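## Task

Take the banana and the orange out of the pan and get both wholly inside the bag, between its two layers. At the end every other item, the white ball included, must still be in the pan, and the loaded part of the bag must rest on the table. No part of the bag may lie in the pan, sit on either arm's base, or hang more than about a finger's width over the table edge.

## Robot and tools

ROBOT. There are two arms, left_arm and right_arm. Each has six joints and a gripper. The joint order, used everywhere, is waist, shoulder, elbow, wrist pitch, wrist yaw, wrist roll. Stated ranges in rad: waist -2.618 to 3.054, shoulder 0.000 to 3.142, elbow 0.000 to 3.142, wrist pitch -1.571 to 1.571, wrist yaw -1.571 to 1.571, wrist roll -2.094 to 2.094. The true end of each joint may sit up to 0.059 rad either side of these.

FRAMES. Scene frame: origin at table-top height, halfway between the nominal bases; +x points out over the table, +z up, and left_arm is on the +y side (image left/right does not match the arm names). Calibrated bases in the scene frame: left_arm at (-0.019, +0.343, +0.033) m, quat_wxyz (+1.000, 0, 0, -0.008); right_arm at (-0.046, -0.254, +0.023) m, quat_wxyz (+1.000, 0, 0, +0.016). Each hand's end_effector_position (m) and end_effector_quat_wxyz, and any wrist camera pose, are given in that arm's own base frame; fixed cameras and the table use the scene frame. Reported hand poses can be wrong by a few cm, more when reaching far. In the gripper's frame the fingers point along +z and close along y; end_effector_position is the midpoint between the pads, about 1 cm short of the fingertips.

A ROW is one flat list of 14 numbers, each in [-1, 1], covering both arms even if one stays still: left_arm's six joints then its opening, then right_arm's six joints then its opening. Joint entries are offsets, not poses: they count from the Joint targets that stood when the action (or move) began, never from the previous row, so sending the same offset again moves further. Scale: 1.0 equals 1.202 rad for the waist, 1.258 shoulder, 1.3 elbow, 2.073 wrist pitch, 2.022 for wrist yaw and for wrist roll. Opening is absolute: +1 fully open, -1 closed. A 0 in an opening slot means half open, so to keep a gripper as it is, resend its current command (see Tool commands). Sending 0 for all of an arm's joints re-commands its present Joint targets.

execute_actions(actions, cameras). actions is a list of actions; each action is a list of up to 15 rows, one per control step of 1/30 s, and the final row is held for any remaining steps of the 15. An empty list just reports state and images. An action is rejected for both arms if it would push a joint more than 0.059 rad beyond its stated range; if the first action fails this, or any action is malformed, the whole call is rejected. Each step a joint's target may lead its measured angle only by 0.202 (waist), 0.258 (shoulder), 0.3 (elbow), 0.573 (wrist pitch), 0.522 (yaw, roll) rad, and targets that would shift the gripper over 200 mm from where it is are scaled back, so big motions need several actions.

move(target, speed, blend, opening_speed, blocking, cameras). target is one row or a list of up to 15 rows; every row's joint offsets count from the same starting Joint targets. All joints travel together, so grippers follow curves, and nothing avoids obstacles or the other arm. speed: rad/s of the joint with most travel, 0.01 to 2, default 0.5, one value or one per target. blend: rad of corner rounding per target, default 0 (stop at each). opening_speed: rate of the opening command per second on the -1..+1 scale, at least 0.2; use a low value on soft items. Openings in the first row are sent at the start; in later rows, on arrival, with a pause. blocking=false returns early while the move continues. The result adds a move: line: done, off_target (resting more than 0.035 rad off), moving, held or fault, maybe limits=held, and each lagging arm's worst joint and gap. done does not prove contact or no contact.

wait(seconds 0 to 10) lets things run with commands held. stop brakes a running move. zoom_image(camera, region [x0, y0, x1, y1] in pixels, top-left origin, at most 504 by 504) enlarges part of a camera's latest image. finished_scene(scene, done) ends the current scene irreversibly; scene is its number, done true only if the goal truly holds with the robot let go.

CAMERAS, each 896x504: cam_head_left, cam_head_right, cam_high, cam_low, cam_left_wrist, cam_right_wrist. cameras [] gives none; omitted, null or ["all"] gives all.

RESULT LINES. Joint positions (rad) and Joint velocities (rad/s) per arm, plus the pad gap (m; 0.094 fully open); velocities may read within noise. Joint targets: the base for your next offsets. Tool commands: current gripper commands. grip_measured: finger opening on the command scale; it tracks commands even past contact, reads narrower than a firmly squeezed part, and pads reach full force about 0.05 below first-touch reading (more for small, round or soft items). Joint torques: same order, positive toward larger angles, offset and noisy; joints 1-3 wrap at ±28 N m. Also possible: joint sent to its limit, joint command not followed (clearance check altered targets), MOTOR HOT at 75 °C, and OVER-TEMPERATURE FAULT at 90 °C, which folds and disables that arm.

AVOID. Dropping items, releasing things still moving, fast impacts, hard presses, and the two arms hitting each other, which can end the scene in failure. Anything leaving the table fails the task. Close slowly on soft produce like the tomato or banana. Don't hold loads stretched out or press against unreachable poses, which heats motors. Brief external tugs on held items can occur. If an arm is pushed along, command its targets back past its measured angles to relieve it.

Each tool is called as name(argument=value, ...), one argument or row to a line, values as JSON.

## Session

execute_actions(
  actions=[],
)

Scene clock: 0.00 s.
left_arm: end_effector_position=(+0.3902, +0.0610, +0.1192) grip_measured=+1.000 end_effector_quat_wxyz=(+0.605, -0.131, +0.782, +0.078) | right_arm: end_effector_position=(+0.3985, -0.0249, +0.1057) grip_measured=+1.000 end_effector_quat_wxyz=(+0.590, +0.073, +0.799, -0.091)
Joint positions: left_arm=[0.056 1.49 0.373 0.85 -0.23 -0.099 0.094] | right_arm=[0.062 1.553 0.395 0.854 0.292 0.028 0.094]
Joint velocities: within noise
Joint torques (N m): no reading
Heat: left arm: 25 °C; right arm: 28 °C.
Joint targets: left_arm=[0.056 1.487 0.378 0.846 -0.230 -0.099] | right_arm=[0.062 1.543 0.405 0.867 0.293 0.028]
Tool commands: left_gripper/opening=+1.0 right_gripper/opening=+1.0

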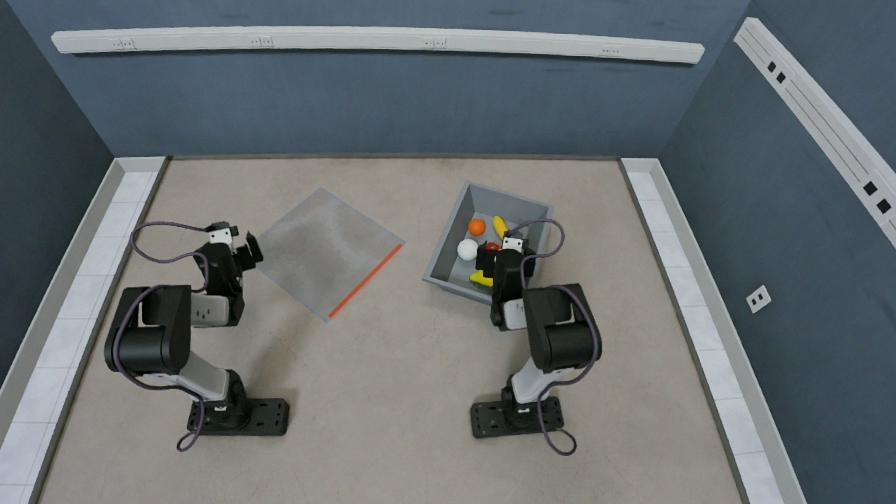

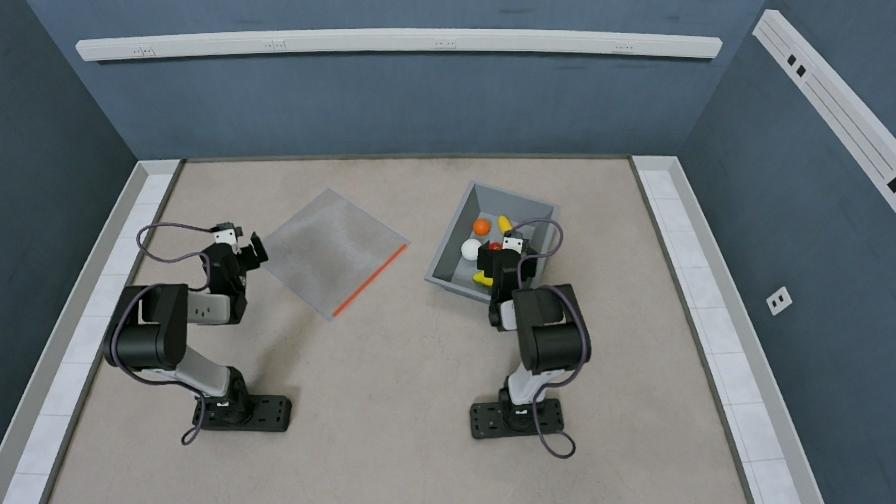

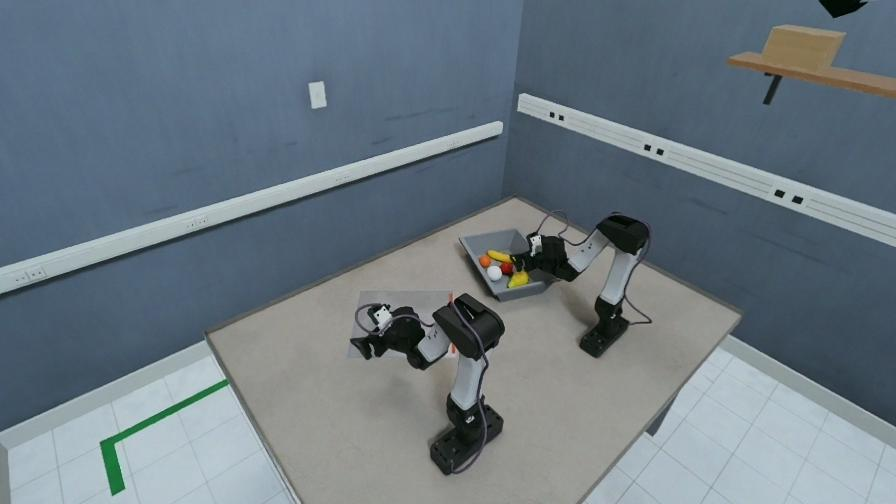

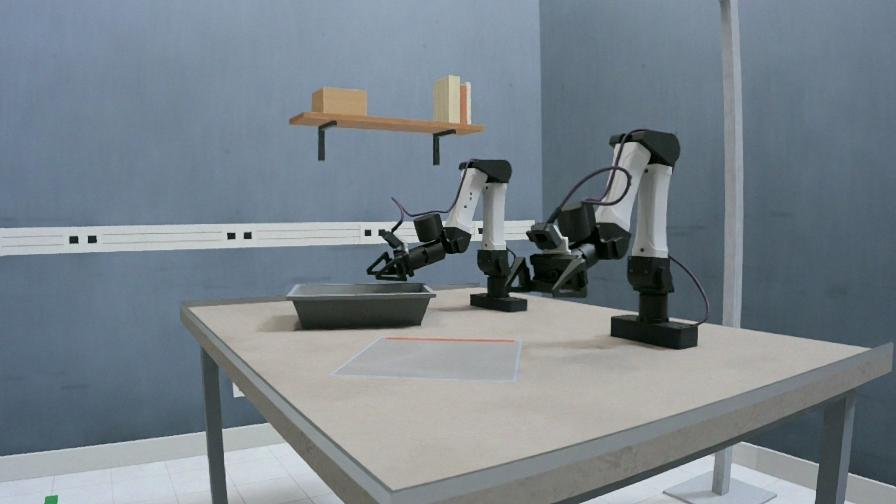

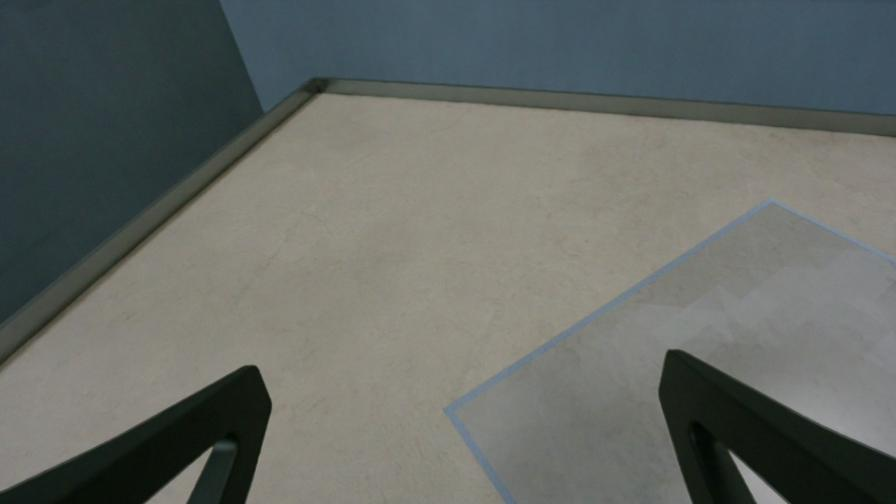

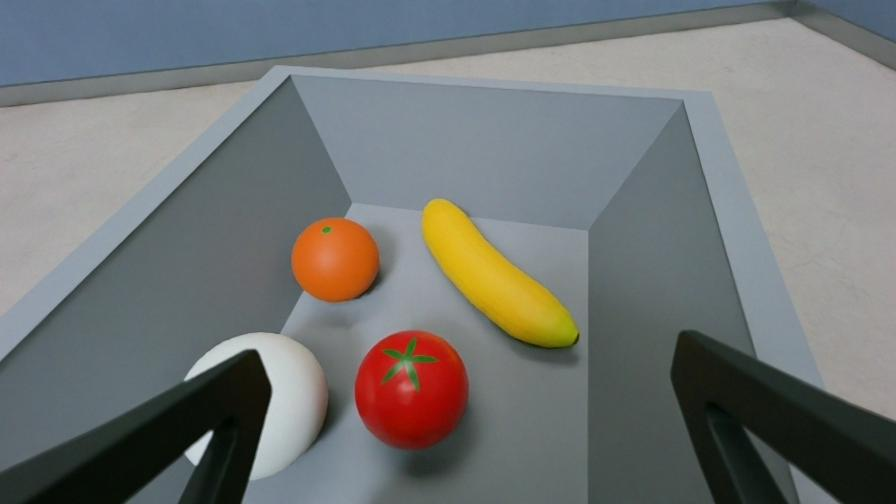

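zoom_image(
  camera="cam_head_left",
  region=[230, 170, 420, 330],
)

zoom_image(
  camera="cam_head_right",
  region=[420, 170, 580, 310],
)

zoom_image(
  camera="cam_low",
  region=[320, 300, 540, 400],
)

zoom_image(
  camera="cam_high",
  region=[440, 210, 580, 310],
)

Scaled by 2.653 from the camera's 896x504 image, which has a finer 1280x720 frame.

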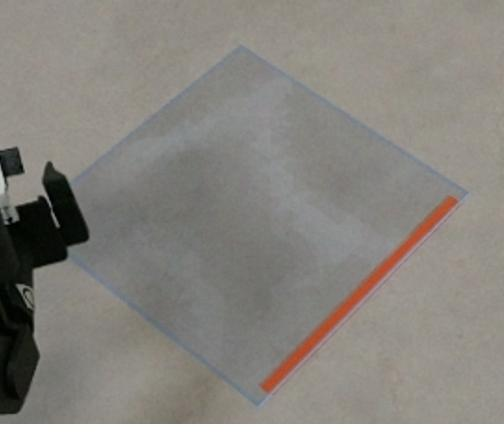

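Scaled by 3.150 from the camera's 896x504 image, which has a finer 1280x720 frame.

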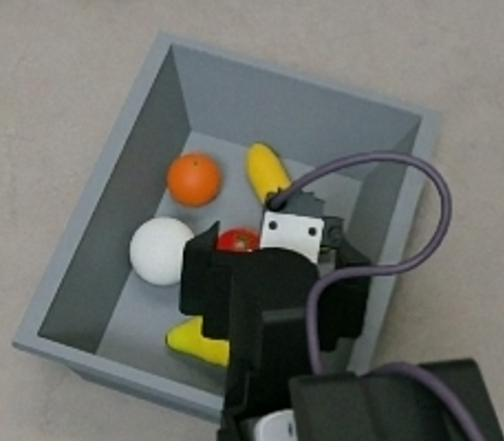

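Scaled by 2.291 from the camera's 896x504 image, which has a finer 1280x720 frame.

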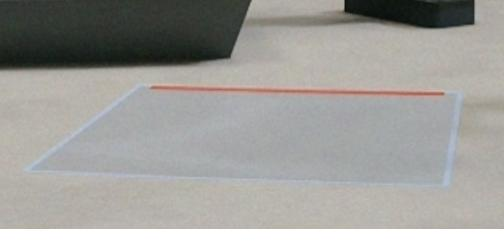

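Scaled by 3.600 from the camera's 896x504 image, which has a finer 1280x720 frame.

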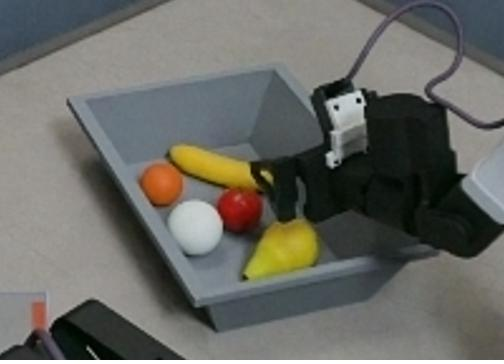

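move(
  target=[-0.676,0.301,0.948,-0.9585,0.114,-0.728,-0.5, 0.0865,0.055,0.915,-0.915,-0.145,-0.014,0.7],
  speed=0.9,
  cameras=["cam_left_wrist","cam_right_wrist","cam_head_left"],
)

Scene clock: 6.13 s.
left_arm: end_effector_position=(+0.2850, -0.2657, +0.1213) grip_measured=-0.498 end_effector_quat_wxyz=(+0.044, -0.389, +0.916, -0.081) | right_arm: end_effector_position=(+0.3900, +0.0611, +0.2145) grip_measured=+0.701 end_effector_quat_wxyz=(+0.251, -0.072, +0.965, +0.016)
Joint positions: left_arm=[-0.757 1.848 1.59 -1.128 -0.016 -1.56 0.024] | right_arm=[0.16 1.602 1.568 -1.029 0.009 0.007 0.08]
Joint velocities: within noise
Joint torques (N m): left_arm=[0.24 -7.56 9.42 0.61 0.08 -0.13] | right_arm=[0.64 -6.01 9.31 1.21 -0.11 -0.04]
Heat: left arm: 27 °C; right arm: 29 °C.
Joint targets: left_arm=[-0.757 1.866 1.611 -1.141 0.001 -1.571] | right_arm=[0.166 1.613 1.594 -1.029 0.000 0.000]
move: done
Images, in order (width x height): cam_head_left 896x504, cam_left_wrist 896x504, cam_right_wrist 896x504.

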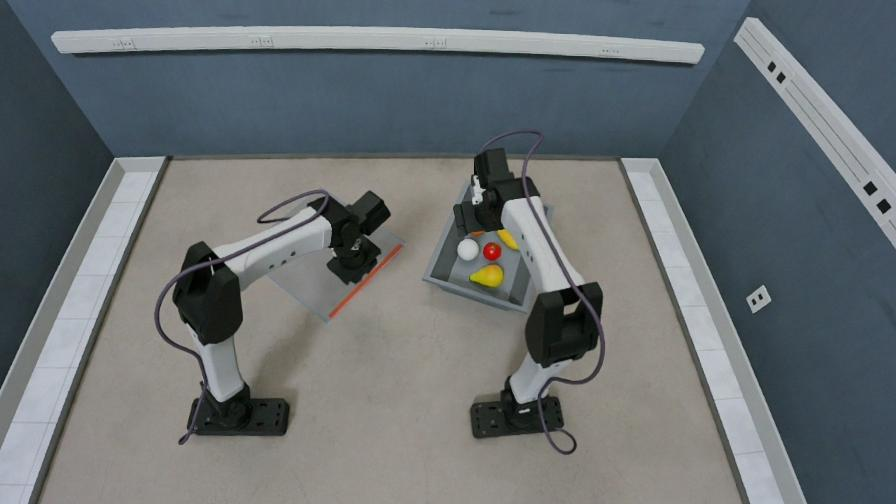

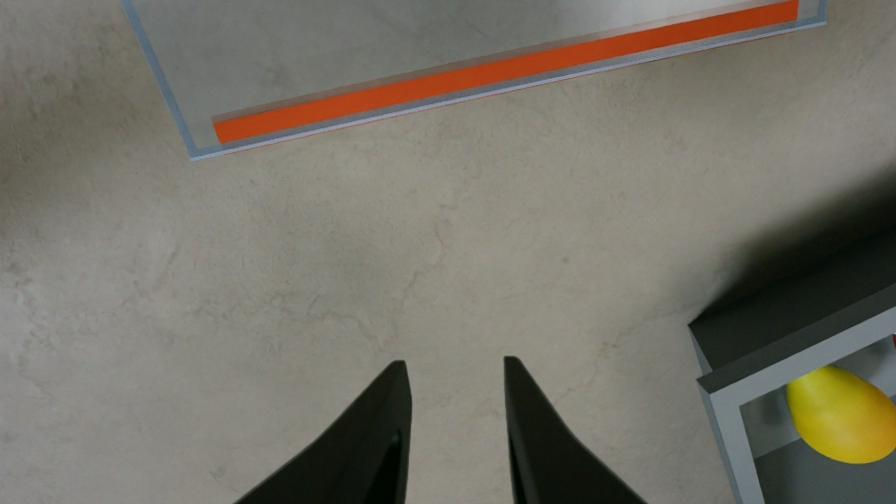

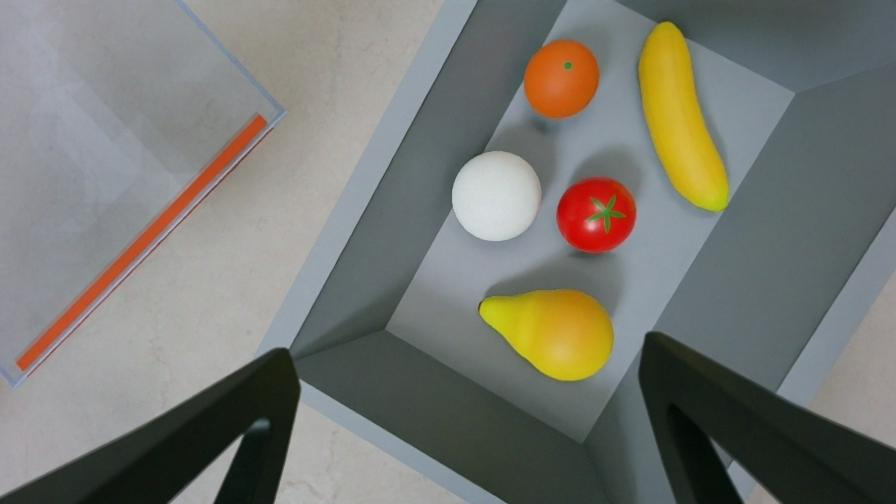

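move(
  target=[0.0765,0.246,0.069,0.106,0,-0.034,-0.4, 0,0,0,0,0,0,0.7],
  speed=0.6,
  cameras=["cam_left_wrist","cam_right_wrist"],
)

Scene clock: 15.77 s.
left_arm: end_effector_position=(+0.3554, -0.2766, +0.0279) grip_measured=-0.402 end_effector_quat_wxyz=(+0.038, -0.462, +0.884, -0.067) | right_arm: end_effector_position=(+0.3897, +0.0611, +0.2144) grip_measured=+0.701 end_effector_quat_wxyz=(+0.251, -0.073, +0.965, +0.016)
Joint positions: left_arm=[-0.667 2.166 1.68 -0.931 -0.014 -1.628 0.028] | right_arm=[0.16 1.602 1.568 -1.03 0.009 0.007 0.08]
Joint velocities: within noise
Joint torques (N m): left_arm=[0.35 -10.63 9.07 0.78 0.07 -0.14] | right_arm=[0.65 -6.01 9.29 1.21 -0.1 -0.04]
Heat: left arm: 27 °C; right arm: 30 °C.
Joint targets: left_arm=[-0.665 2.175 1.700 -0.921 0.001 -1.640] | right_arm=[0.166 1.613 1.594 -1.029 0.000 -0.001]
move: done
Images, in order (width x height): cam_left_wrist 896x504, cam_right_wrist 896x504.

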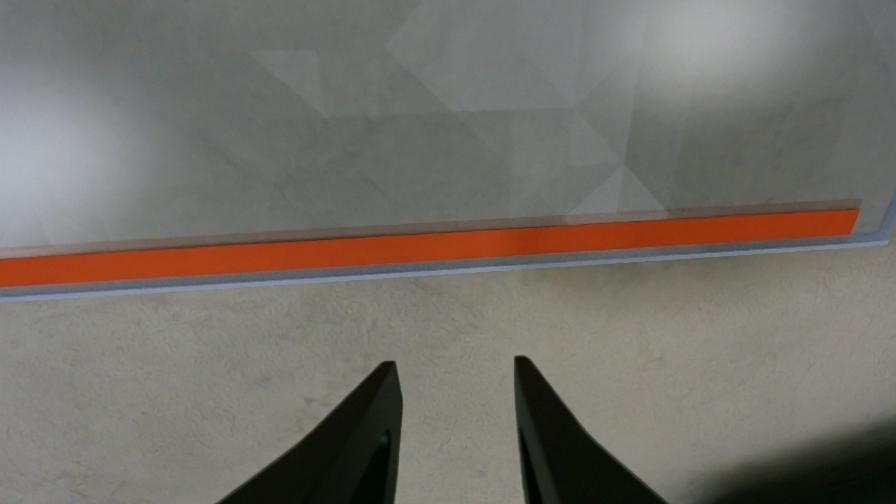

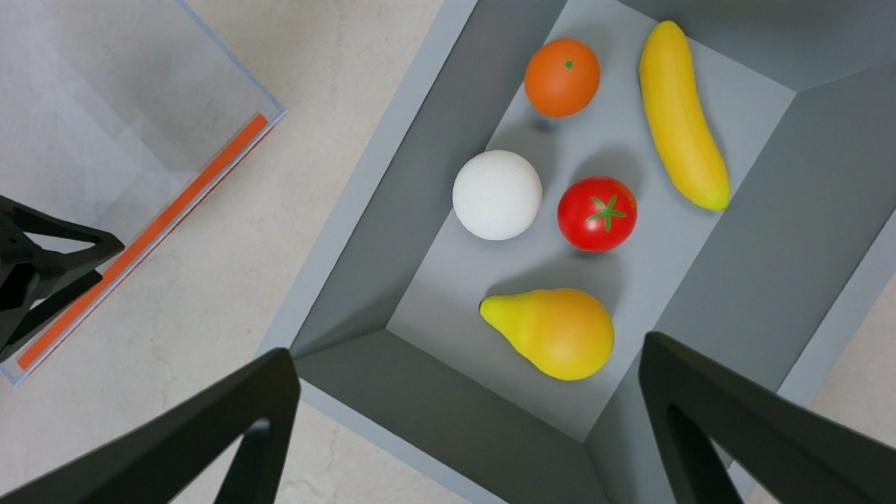

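move(
  target=[0,0.0744,-0.0505,0.0802,0,0,-0.4, 0,0,0,0,0,0,0.7],
  speed=0.2,
  cameras=["cam_left_wrist","cam_right_wrist"],
)

Scene clock: 18.00 s.
left_arm: end_effector_position=(+0.3710, -0.2889, -0.0119) grip_measured=-0.402 end_effector_quat_wxyz=(+0.047, -0.461, +0.882, -0.088) | right_arm: end_effector_position=(+0.3897, +0.0612, +0.2144) grip_measured=+0.701 end_effector_quat_wxyz=(+0.251, -0.073, +0.965, +0.017)
Joint positions: left_arm=[-0.667 2.249 1.645 -0.766 -0.014 -1.629 0.028] | right_arm=[0.16 1.602 1.568 -1.03 0.009 0.007 0.08]
Joint velocities: within noise
Joint torques (N m): left_arm=[0.32 -10.3 5.97 0.88 0.07 -0.12] | right_arm=[0.62 -6 9.29 1.21 -0.11 -0.04]
Heat: left arm: 28 °C; right arm: 30 °C.
Joint targets: left_arm=[-0.665 2.269 1.635 -0.755 0.001 -1.640] | right_arm=[0.166 1.613 1.594 -1.029 0.000 -0.001]
move: done
Images, in order (width x height): cam_left_wrist 896x504, cam_right_wrist 896x504.

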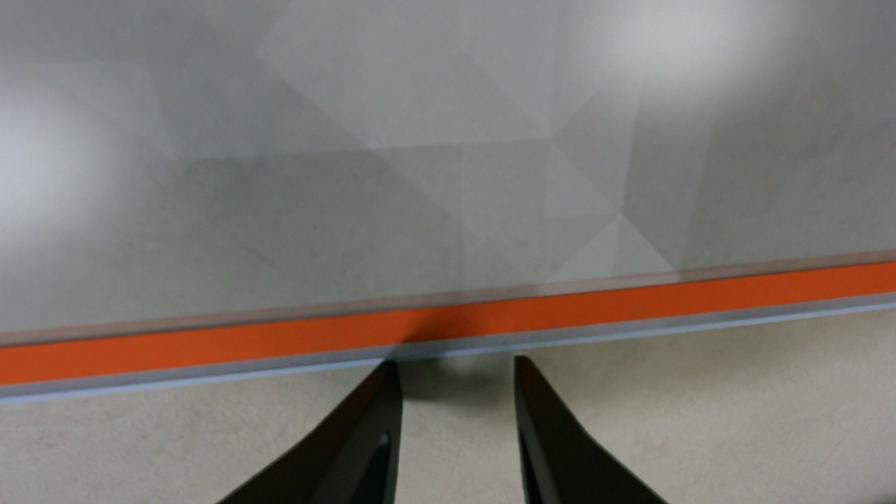

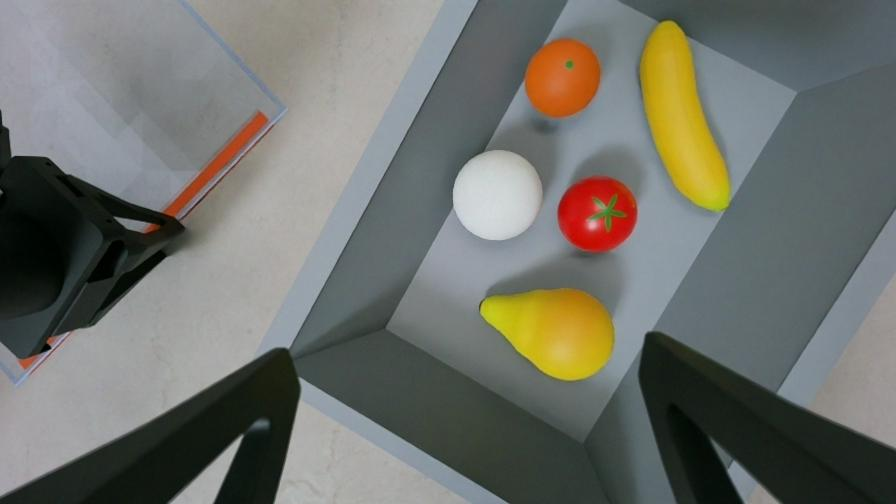

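move(
  target=[0,0.0185,-0.0285,0.0072,0,0,-0.4, 0,0,0,0,0,0,0.7],
  speed=0.2,
  cameras=["cam_left_wrist"],
)

Scene clock: 19.00 s.
left_arm: end_effector_position=(+0.3705, -0.2885, -0.0145) grip_measured=-0.402 end_effector_quat_wxyz=(+0.048, -0.461, +0.882, -0.089) | right_arm: end_effector_position=(+0.3897, +0.0612, +0.2144) grip_measured=+0.701 end_effector_quat_wxyz=(+0.251, -0.073, +0.965, +0.017)
Joint positions: left_arm=[-0.667 2.249 1.633 -0.753 -0.014 -1.629 0.028] | right_arm=[0.16 1.602 1.568 -1.03 0.009 0.007 0.08]
Joint velocities: within noise
Joint torques (N m): left_arm=[0.36 -8.5 3.51 0.94 0.07 -0.13] | right_arm=[0.65 -6.02 9.29 1.21 -0.11 -0.04]
Heat: left arm: 28 °C; right arm: 30 °C.
Joint targets: left_arm=[-0.665 2.292 1.598 -0.740 0.001 -1.640] | right_arm=[0.166 1.613 1.594 -1.029 0.000 0.000]
move: off_target (left_arm); left_arm: the shoulder is farthest, 0.043 rad from its target
Images, in order (width x height): cam_left_wrist 896x504.

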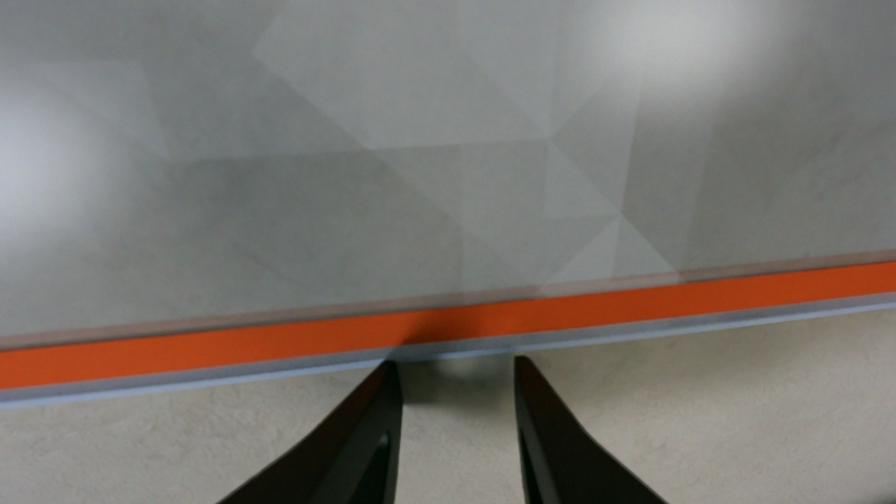

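move(
  target=[
    [0.0,-0.035,-0.01,0.0,0,0,-0.4, 0,0,0,0,0,0,0.7],
    [0.022,-0.035,-0.01,0.0,0,0,-0.4, 0,0,0,0,0,0,0.7],
  ],
  speed=0.2,
  cameras=["cam_left_wrist"],
)

Scene clock: 20.37 s.
left_arm: end_effector_position=(+0.3728, -0.2854, -0.0138) grip_measured=-0.402 end_effector_quat_wxyz=(+0.043, -0.467, +0.878, -0.098) | right_arm: end_effector_position=(+0.3897, +0.0612, +0.2144) grip_measured=+0.701 end_effector_quat_wxyz=(+0.251, -0.073, +0.965, +0.017)
Joint positions: left_arm=[-0.653 2.238 1.614 -0.733 0.003 -1.63 0.028] | right_arm=[0.16 1.602 1.568 -1.03 0.009 0.007 0.08]
Joint velocities: within noise
Joint torques (N m): left_arm=[1.31 -10.95 4 0.75 -0.11 -0.11] | right_arm=[0.65 -6.01 9.32 1.21 -0.11 -0.03]
Heat: left arm: 28 °C; right arm: 31 °C.
Joint targets: left_arm=[-0.638 2.248 1.585 -0.740 0.001 -1.640] | right_arm=[0.166 1.613 1.594 -1.029 0.000 0.000]
move: done
Images, in order (width x height): cam_left_wrist 896x504.

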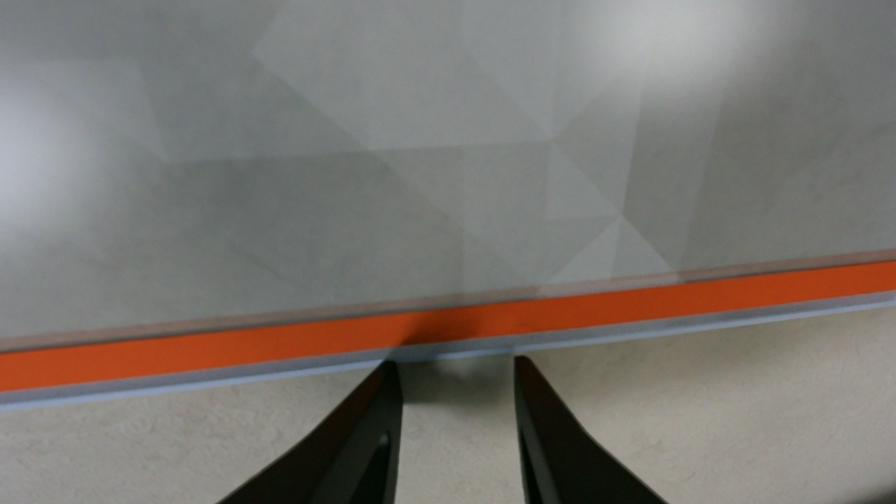

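move(
  target=[0.0,-0.03,0.05,-0.03,0,0,-0.4, 0,0,0,0,0,0,0.7],
  speed=0.2,
  cameras=["cam_left_wrist"],
)

Scene clock: 21.70 s.
left_arm: end_effector_position=(+0.3682, -0.2776, -0.0118) grip_measured=-0.402 end_effector_quat_wxyz=(+0.035, -0.471, +0.878, -0.080) | right_arm: end_effector_position=(+0.3897, +0.0612, +0.2144) grip_measured=+0.701 end_effector_quat_wxyz=(+0.251, -0.073, +0.965, +0.017)
Joint positions: left_arm=[-0.645 2.237 1.629 -0.788 0.003 -1.63 0.028] | right_arm=[0.16 1.602 1.568 -1.03 0.009 0.007 0.08]
Joint velocities: within noise
Joint torques (N m): left_arm=[0.73 -13.75 8.9 0.59 -0.09 -0.11] | right_arm=[0.65 -6.02 9.29 1.22 -0.11 -0.04]
Heat: left arm: 28 °C; right arm: 31 °C.
Joint targets: left_arm=[-0.638 2.210 1.650 -0.802 0.001 -1.640] | right_arm=[0.166 1.613 1.594 -1.029 0.000 0.000]
move: done
Images, in order (width x height): cam_left_wrist 896x504.

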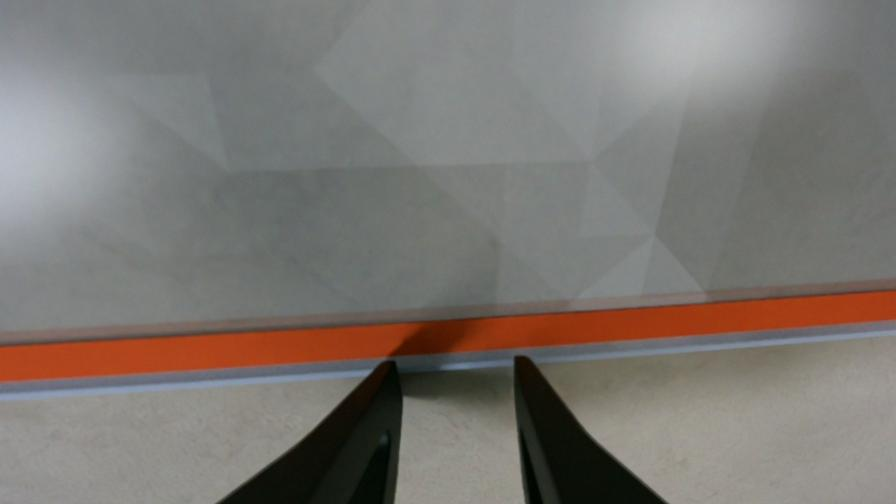

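move(
  target=[0.012,-0.035,0.01,0,0,0,-0.4, 0,0,0,0,0,0,0.7],
  speed=0.2,
  cameras=["cam_left_wrist"],
)

Scene clock: 22.73 s.
left_arm: end_effector_position=(+0.3794, -0.2777, +0.0101) grip_measured=-0.402 end_effector_quat_wxyz=(+0.047, -0.476, +0.872, -0.103) | right_arm: end_effector_position=(+0.3897, +0.0612, +0.2144) grip_measured=+0.701 end_effector_quat_wxyz=(+0.251, -0.073, +0.965, +0.017)
Joint positions: left_arm=[-0.631 2.198 1.645 -0.791 0.003 -1.63 0.028] | right_arm=[0.16 1.602 1.568 -1.03 0.009 0.007 0.08]
Joint velocities: within noise
Joint torques (N m): left_arm=[0.77 -13.97 8.83 0.73 -0.09 -0.12] | right_arm=[0.66 -6.01 9.29 1.21 -0.11 -0.03]
Heat: left arm: 29 °C; right arm: 31 °C.
Joint targets: left_arm=[-0.624 2.166 1.663 -0.802 0.001 -1.640] | right_arm=[0.166 1.613 1.594 -1.029 0.000 0.000]
move: done
Images, in order (width x height): cam_left_wrist 896x504.

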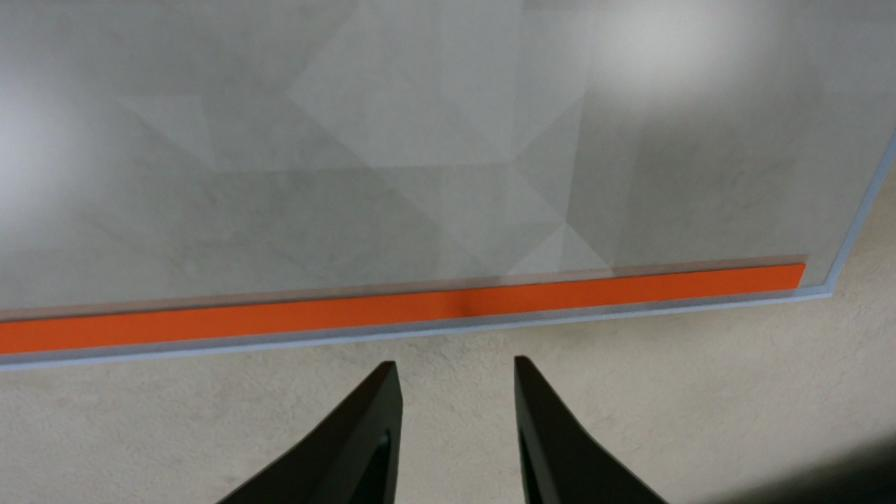

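move(
  target=[
    [-0.005,0.0246,-0.039,-0.0154,0,0,-0.4, 0,0,0,0,0,0,0.7],
    [-0.005,0.0604,-0.086,0.0357,0,0,-0.4, 0,0,0,0,0,0,0.7],
  ],
  speed=0.2,
  cameras=["cam_left_wrist"],
)

Scene clock: 25.30 s.
left_arm: end_effector_position=(+0.3654, -0.2673, -0.0136) grip_measured=-0.401 end_effector_quat_wxyz=(+0.036, -0.477, +0.874, -0.079) | right_arm: end_effector_position=(+0.3897, +0.0612, +0.2144) grip_measured=+0.701 end_effector_quat_wxyz=(+0.251, -0.073, +0.965, +0.017)
Joint positions: left_arm=[-0.63 2.209 1.574 -0.762 0.003 -1.63 0.028] | right_arm=[0.16 1.602 1.568 -1.03 0.009 0.007 0.08]
Joint velocities: within noise
Joint torques (N m): left_arm=[0.27 -8.81 4.56 1.11 -0.08 -0.12] | right_arm=[0.65 -6.01 9.29 1.21 -0.11 -0.03]
Heat: left arm: 30 °C; right arm: 31 °C.
Joint targets: left_arm=[-0.630 2.242 1.551 -0.728 0.001 -1.640] | right_arm=[0.166 1.613 1.594 -1.029 0.000 0.000]
move: done
Images, in order (width x height): cam_left_wrist 896x504.

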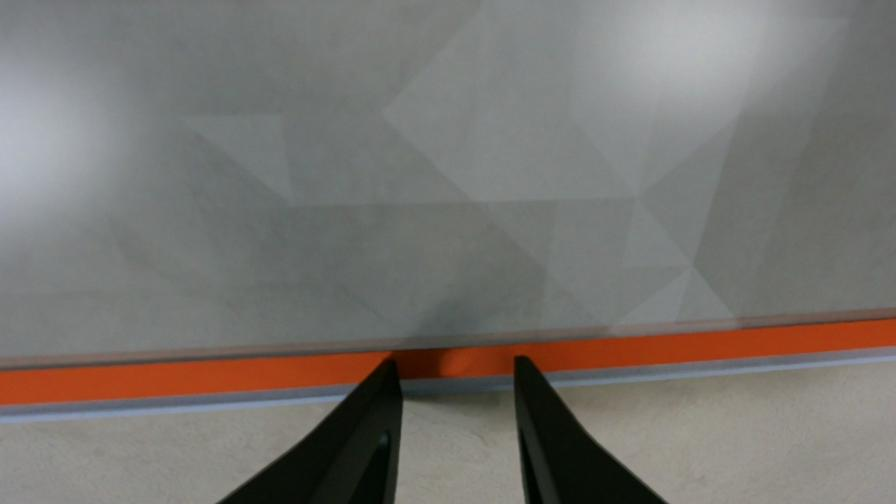

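move(
  target=[0,0,0,0,0,0,-1.0, 0,0,0,0,0,0,0.7],
  opening_speed=0.5,
  cameras=["cam_left_wrist","cam_right_wrist"],
)

Scene clock: 27.10 s.
left_arm: end_effector_position=(+0.3654, -0.2673, -0.0151) grip_measured=-0.987 end_effector_quat_wxyz=(+0.036, -0.477, +0.874, -0.081) | right_arm: end_effector_position=(+0.3897, +0.0612, +0.2144) grip_measured=+0.701 end_effector_quat_wxyz=(+0.251, -0.073, +0.965, +0.017)
Joint positions: left_arm=[-0.63 2.209 1.567 -0.751 0.003 -1.63 0.001] | right_arm=[0.16 1.602 1.568 -1.03 0.009 0.007 0.08]
Joint velocities: within noise
Joint torques (N m): left_arm=[0.25 -8.83 5.23 1 -0.09 -0.12] | right_arm=[0.66 -6 9.29 1.22 -0.11 -0.04]
Heat: left arm: 30 °C; right arm: 31 °C.
Joint targets: left_arm=[-0.630 2.242 1.551 -0.728 0.001 -1.640] | right_arm=[0.166 1.613 1.594 -1.029 0.000 0.000]
move: done
Images, in order (width x height): cam_left_wrist 896x504, cam_right_wrist 896x504.

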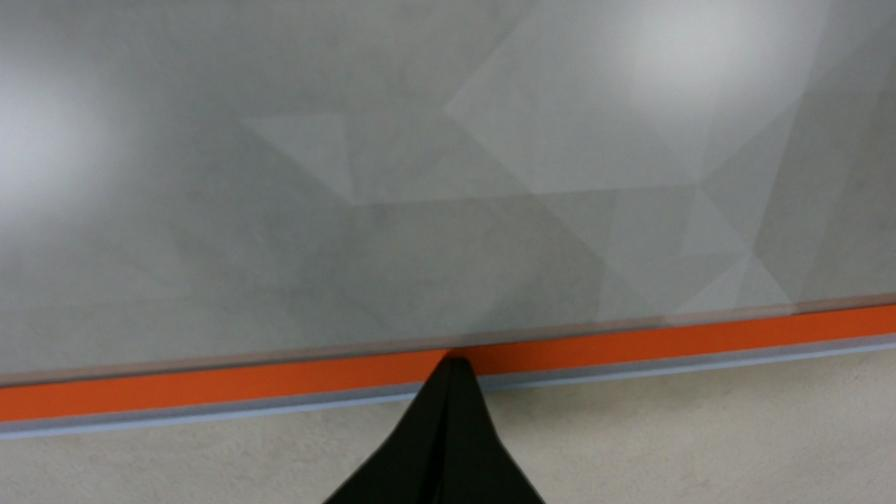

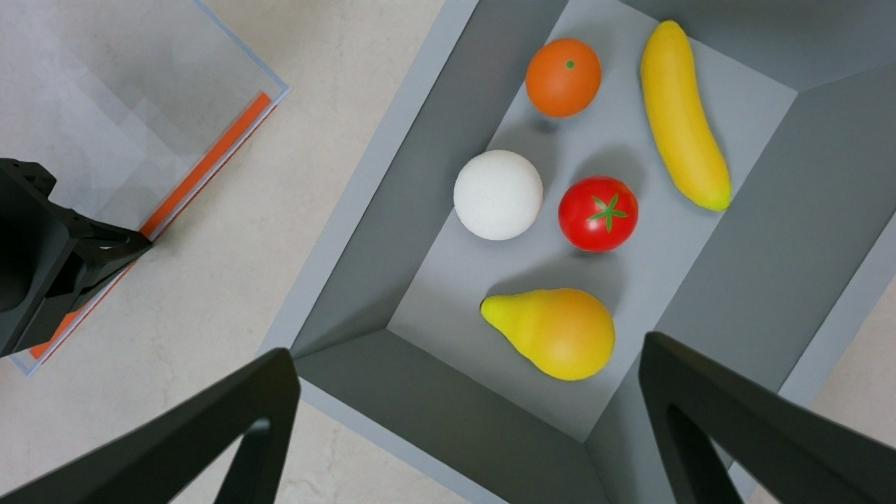

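move(
  target=[0,-0.062,0.106,-0.085,0,0,-1.0, 0,0,0,0,0,0,0.7],
  speed=0.25,
  cameras=["cam_left_wrist","cam_right_wrist"],
)

Scene clock: 28.77 s.
left_arm: end_effector_position=(+0.3663, -0.2679, +0.0126) grip_measured=-0.987 end_effector_quat_wxyz=(+0.031, -0.478, +0.875, -0.069) | right_arm: end_effector_position=(+0.3897, +0.0612, +0.2144) grip_measured=+0.701 end_effector_quat_wxyz=(+0.251, -0.073, +0.965, +0.017)
Joint positions: left_arm=[-0.63 2.198 1.67 -0.891 0.003 -1.63 0.001] | right_arm=[0.16 1.602 1.568 -1.03 0.009 0.007 0.08]
Joint velocities: within noise
Joint torques (N m): left_arm=[0.23 -14.11 8.87 0.54 -0.09 -0.13] | right_arm=[0.62 -6.02 9.32 1.21 -0.11 -0.04]
Heat: left arm: 31 °C; right arm: 31 °C.
Joint targets: left_arm=[-0.630 2.164 1.689 -0.904 0.001 -1.640] | right_arm=[0.166 1.613 1.594 -1.029 0.000 0.000]
move: done
Images, in order (width x height): cam_left_wrist 896x504, cam_right_wrist 896x504.

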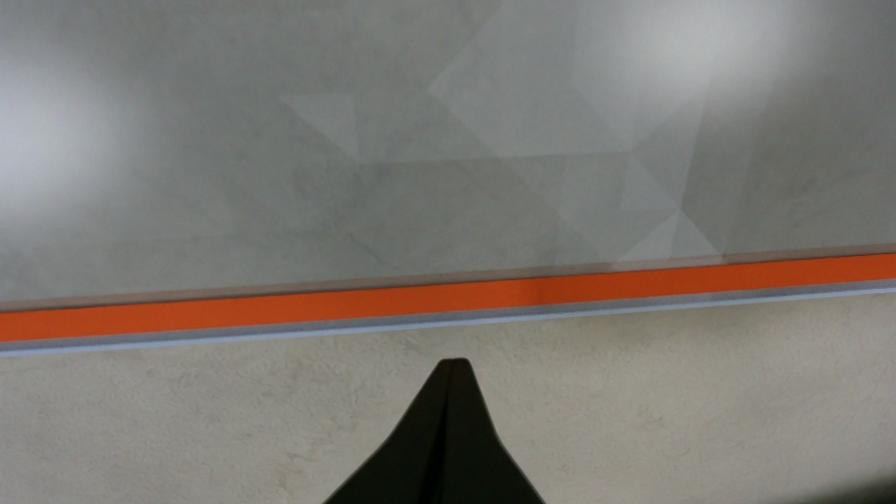

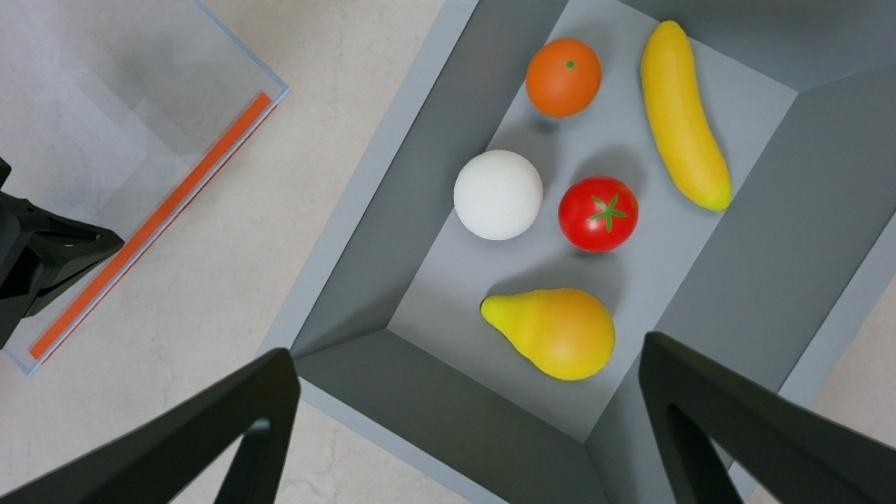

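move(
  target=[
    [0,0,0,0,0,0,-0.1, 0,0,0,0,0,0,0.7],
    [0,0.0775,-0.1246,0.115,0,0,-0.1, 0,0,0,0,0,0,0.7],
  ],
  speed=0.25,
  cameras=["cam_left_wrist"],
)

move(
  target=[0,0,0,0,0,0,-1.0, 0,0,0,0,0,0,0.7],
  opening_speed=0.7,
  cameras=["cam_left_wrist","cam_right_wrist"],
)

Scene clock: 31.27 s.
left_arm: end_effector_position=(+0.3698, -0.2704, -0.0134) grip_measured=-0.101 end_effector_quat_wxyz=(+0.041, -0.477, +0.873, -0.091) | right_arm: end_effector_position=(+0.3897, +0.0612, +0.2144) grip_measured=+0.701 end_effector_quat_wxyz=(+0.251, -0.073, +0.965, +0.017)
Joint positions: left_arm=[-0.63 2.207 1.566 -0.729 0.003 -1.631 0.042] | right_arm=[0.16 1.602 1.568 -1.03 0.009 0.007 0.08]
Joint velocities: within noise
Joint torques (N m): left_arm=[0.28 -7.13 2.93 1.49 -0.09 -0.11] | right_arm=[0.65 -6 9.29 1.21 -0.11 -0.03]
Heat: left arm: 32 °C; right arm: 31 °C.
Joint targets: left_arm=[-0.630 2.262 1.527 -0.666 0.001 -1.640] | right_arm=[0.166 1.613 1.594 -1.029 0.000 -0.001]
move: off_target (left_arm); left_arm: the wrist pitch is farthest, 0.063 rad from its target
Images, in order (width x height): cam_left_wrist 896x504.

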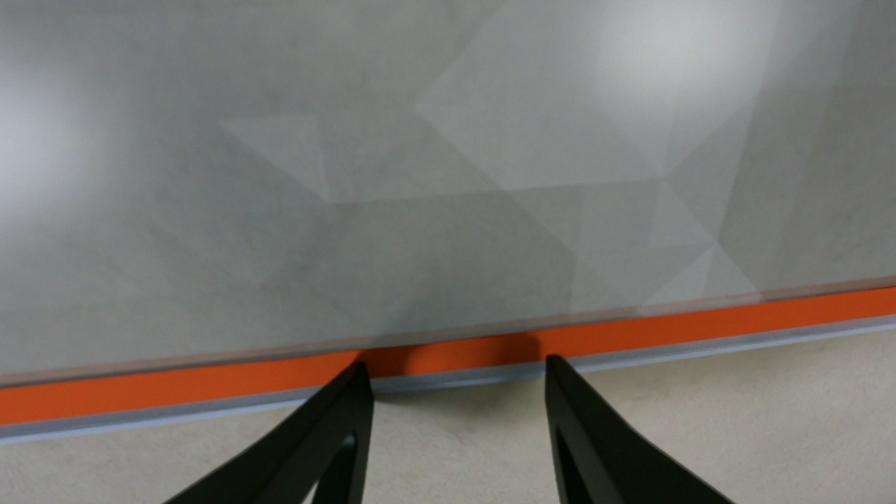

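Scene clock: 32.97 s.
left_arm: end_effector_position=(+0.3655, -0.2673, -0.0164) grip_measured=-0.986 end_effector_quat_wxyz=(+0.038, -0.477, +0.874, -0.084) | right_arm: end_effector_position=(+0.3897, +0.0612, +0.2144) grip_measured=+0.701 end_effector_quat_wxyz=(+0.251, -0.073, +0.965, +0.017)
Joint positions: left_arm=[-0.63 2.205 1.554 -0.735 0.003 -1.631 0.001] | right_arm=[0.16 1.602 1.568 -1.03 0.009 0.007 0.08]
Joint velocities: within noise
Joint torques (N m): left_arm=[0.23 -6.94 4.16 1.54 -0.08 -0.11] | right_arm=[0.65 -6.01 9.31 1.22 -0.11 -0.04]
Heat: left arm: 31 °C; right arm: 31 °C.
Joint targets: left_arm=[-0.630 2.262 1.527 -0.666 0.001 -1.640] | right_arm=[0.166 1.613 1.594 -1.029 0.000 -0.001]
move: off_target (left_arm); left_arm: the wrist pitch is farthest, 0.069 rad from its target
Images, in order (width x height): cam_left_wrist 896x504, cam_right_wrist 896x504.

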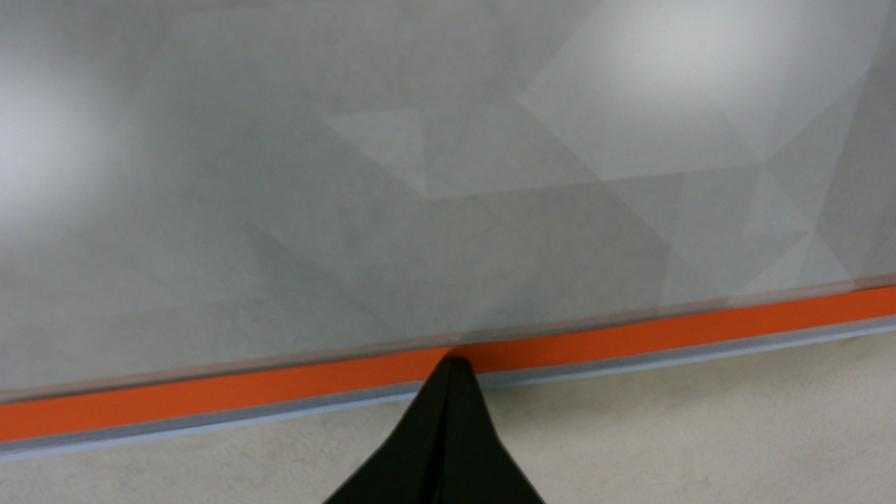

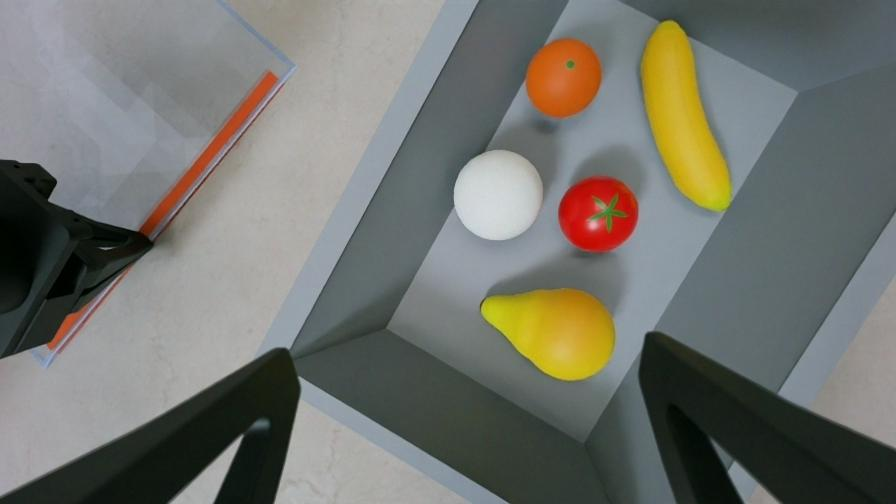

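move(
  target=[0,-0.1045,-0.1718,0.0451,0,0,-1.0, 0,0,0,0,0,0,0.7],
  speed=0.15,
  cameras=["cam_left_wrist","cam_right_wrist"],
)

Scene clock: 35.73 s.
left_arm: end_effector_position=(+0.3627, -0.2653, -0.0171) grip_measured=-0.987 end_effector_quat_wxyz=(+0.066, -0.473, +0.867, -0.143) | right_arm: end_effector_position=(+0.3897, +0.0612, +0.2144) grip_measured=+0.701 end_effector_quat_wxyz=(+0.251, -0.073, +0.965, +0.017)
Joint positions: left_arm=[-0.63 2.102 1.345 -0.498 0.003 -1.631 0.001] | right_arm=[0.16 1.602 1.568 -1.03 0.009 0.007 0.08]
Joint velocities: within noise
Joint torques (N m): left_arm=[0.25 -8.32 2.67 0.22 -0.08 -0.11] | right_arm=[0.66 -6.02 9.32 1.21 -0.11 -0.03]
Heat: left arm: 32 °C; right arm: 31 °C.
Joint targets: left_arm=[-0.630 2.130 1.303 -0.572 0.001 -1.640] | right_arm=[0.166 1.613 1.594 -1.029 0.000 -0.001]
move: off_target (left_arm); left_arm: the wrist pitch is farthest, 0.074 rad from its target
Images, in order (width x height): cam_left_wrist 896x504, cam_right_wrist 896x504.

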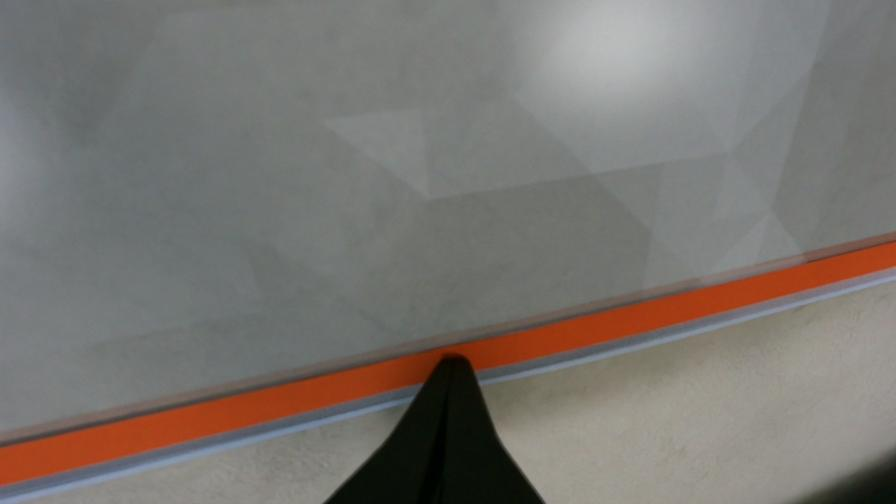

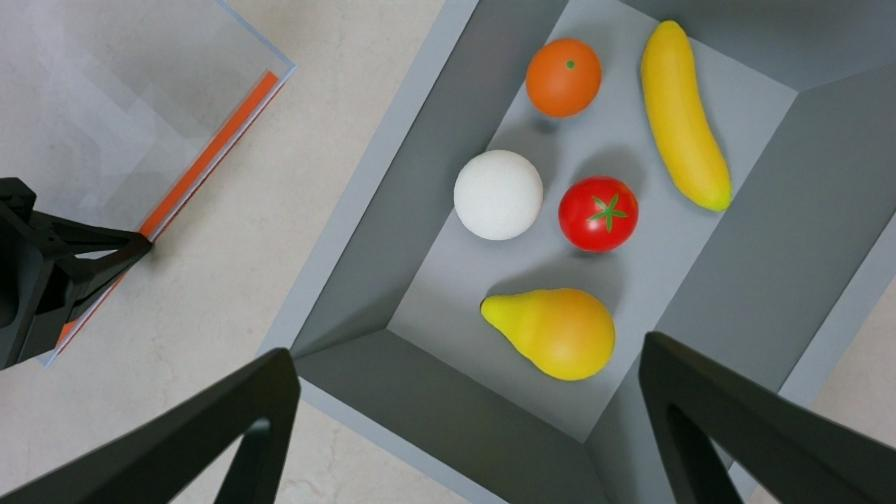

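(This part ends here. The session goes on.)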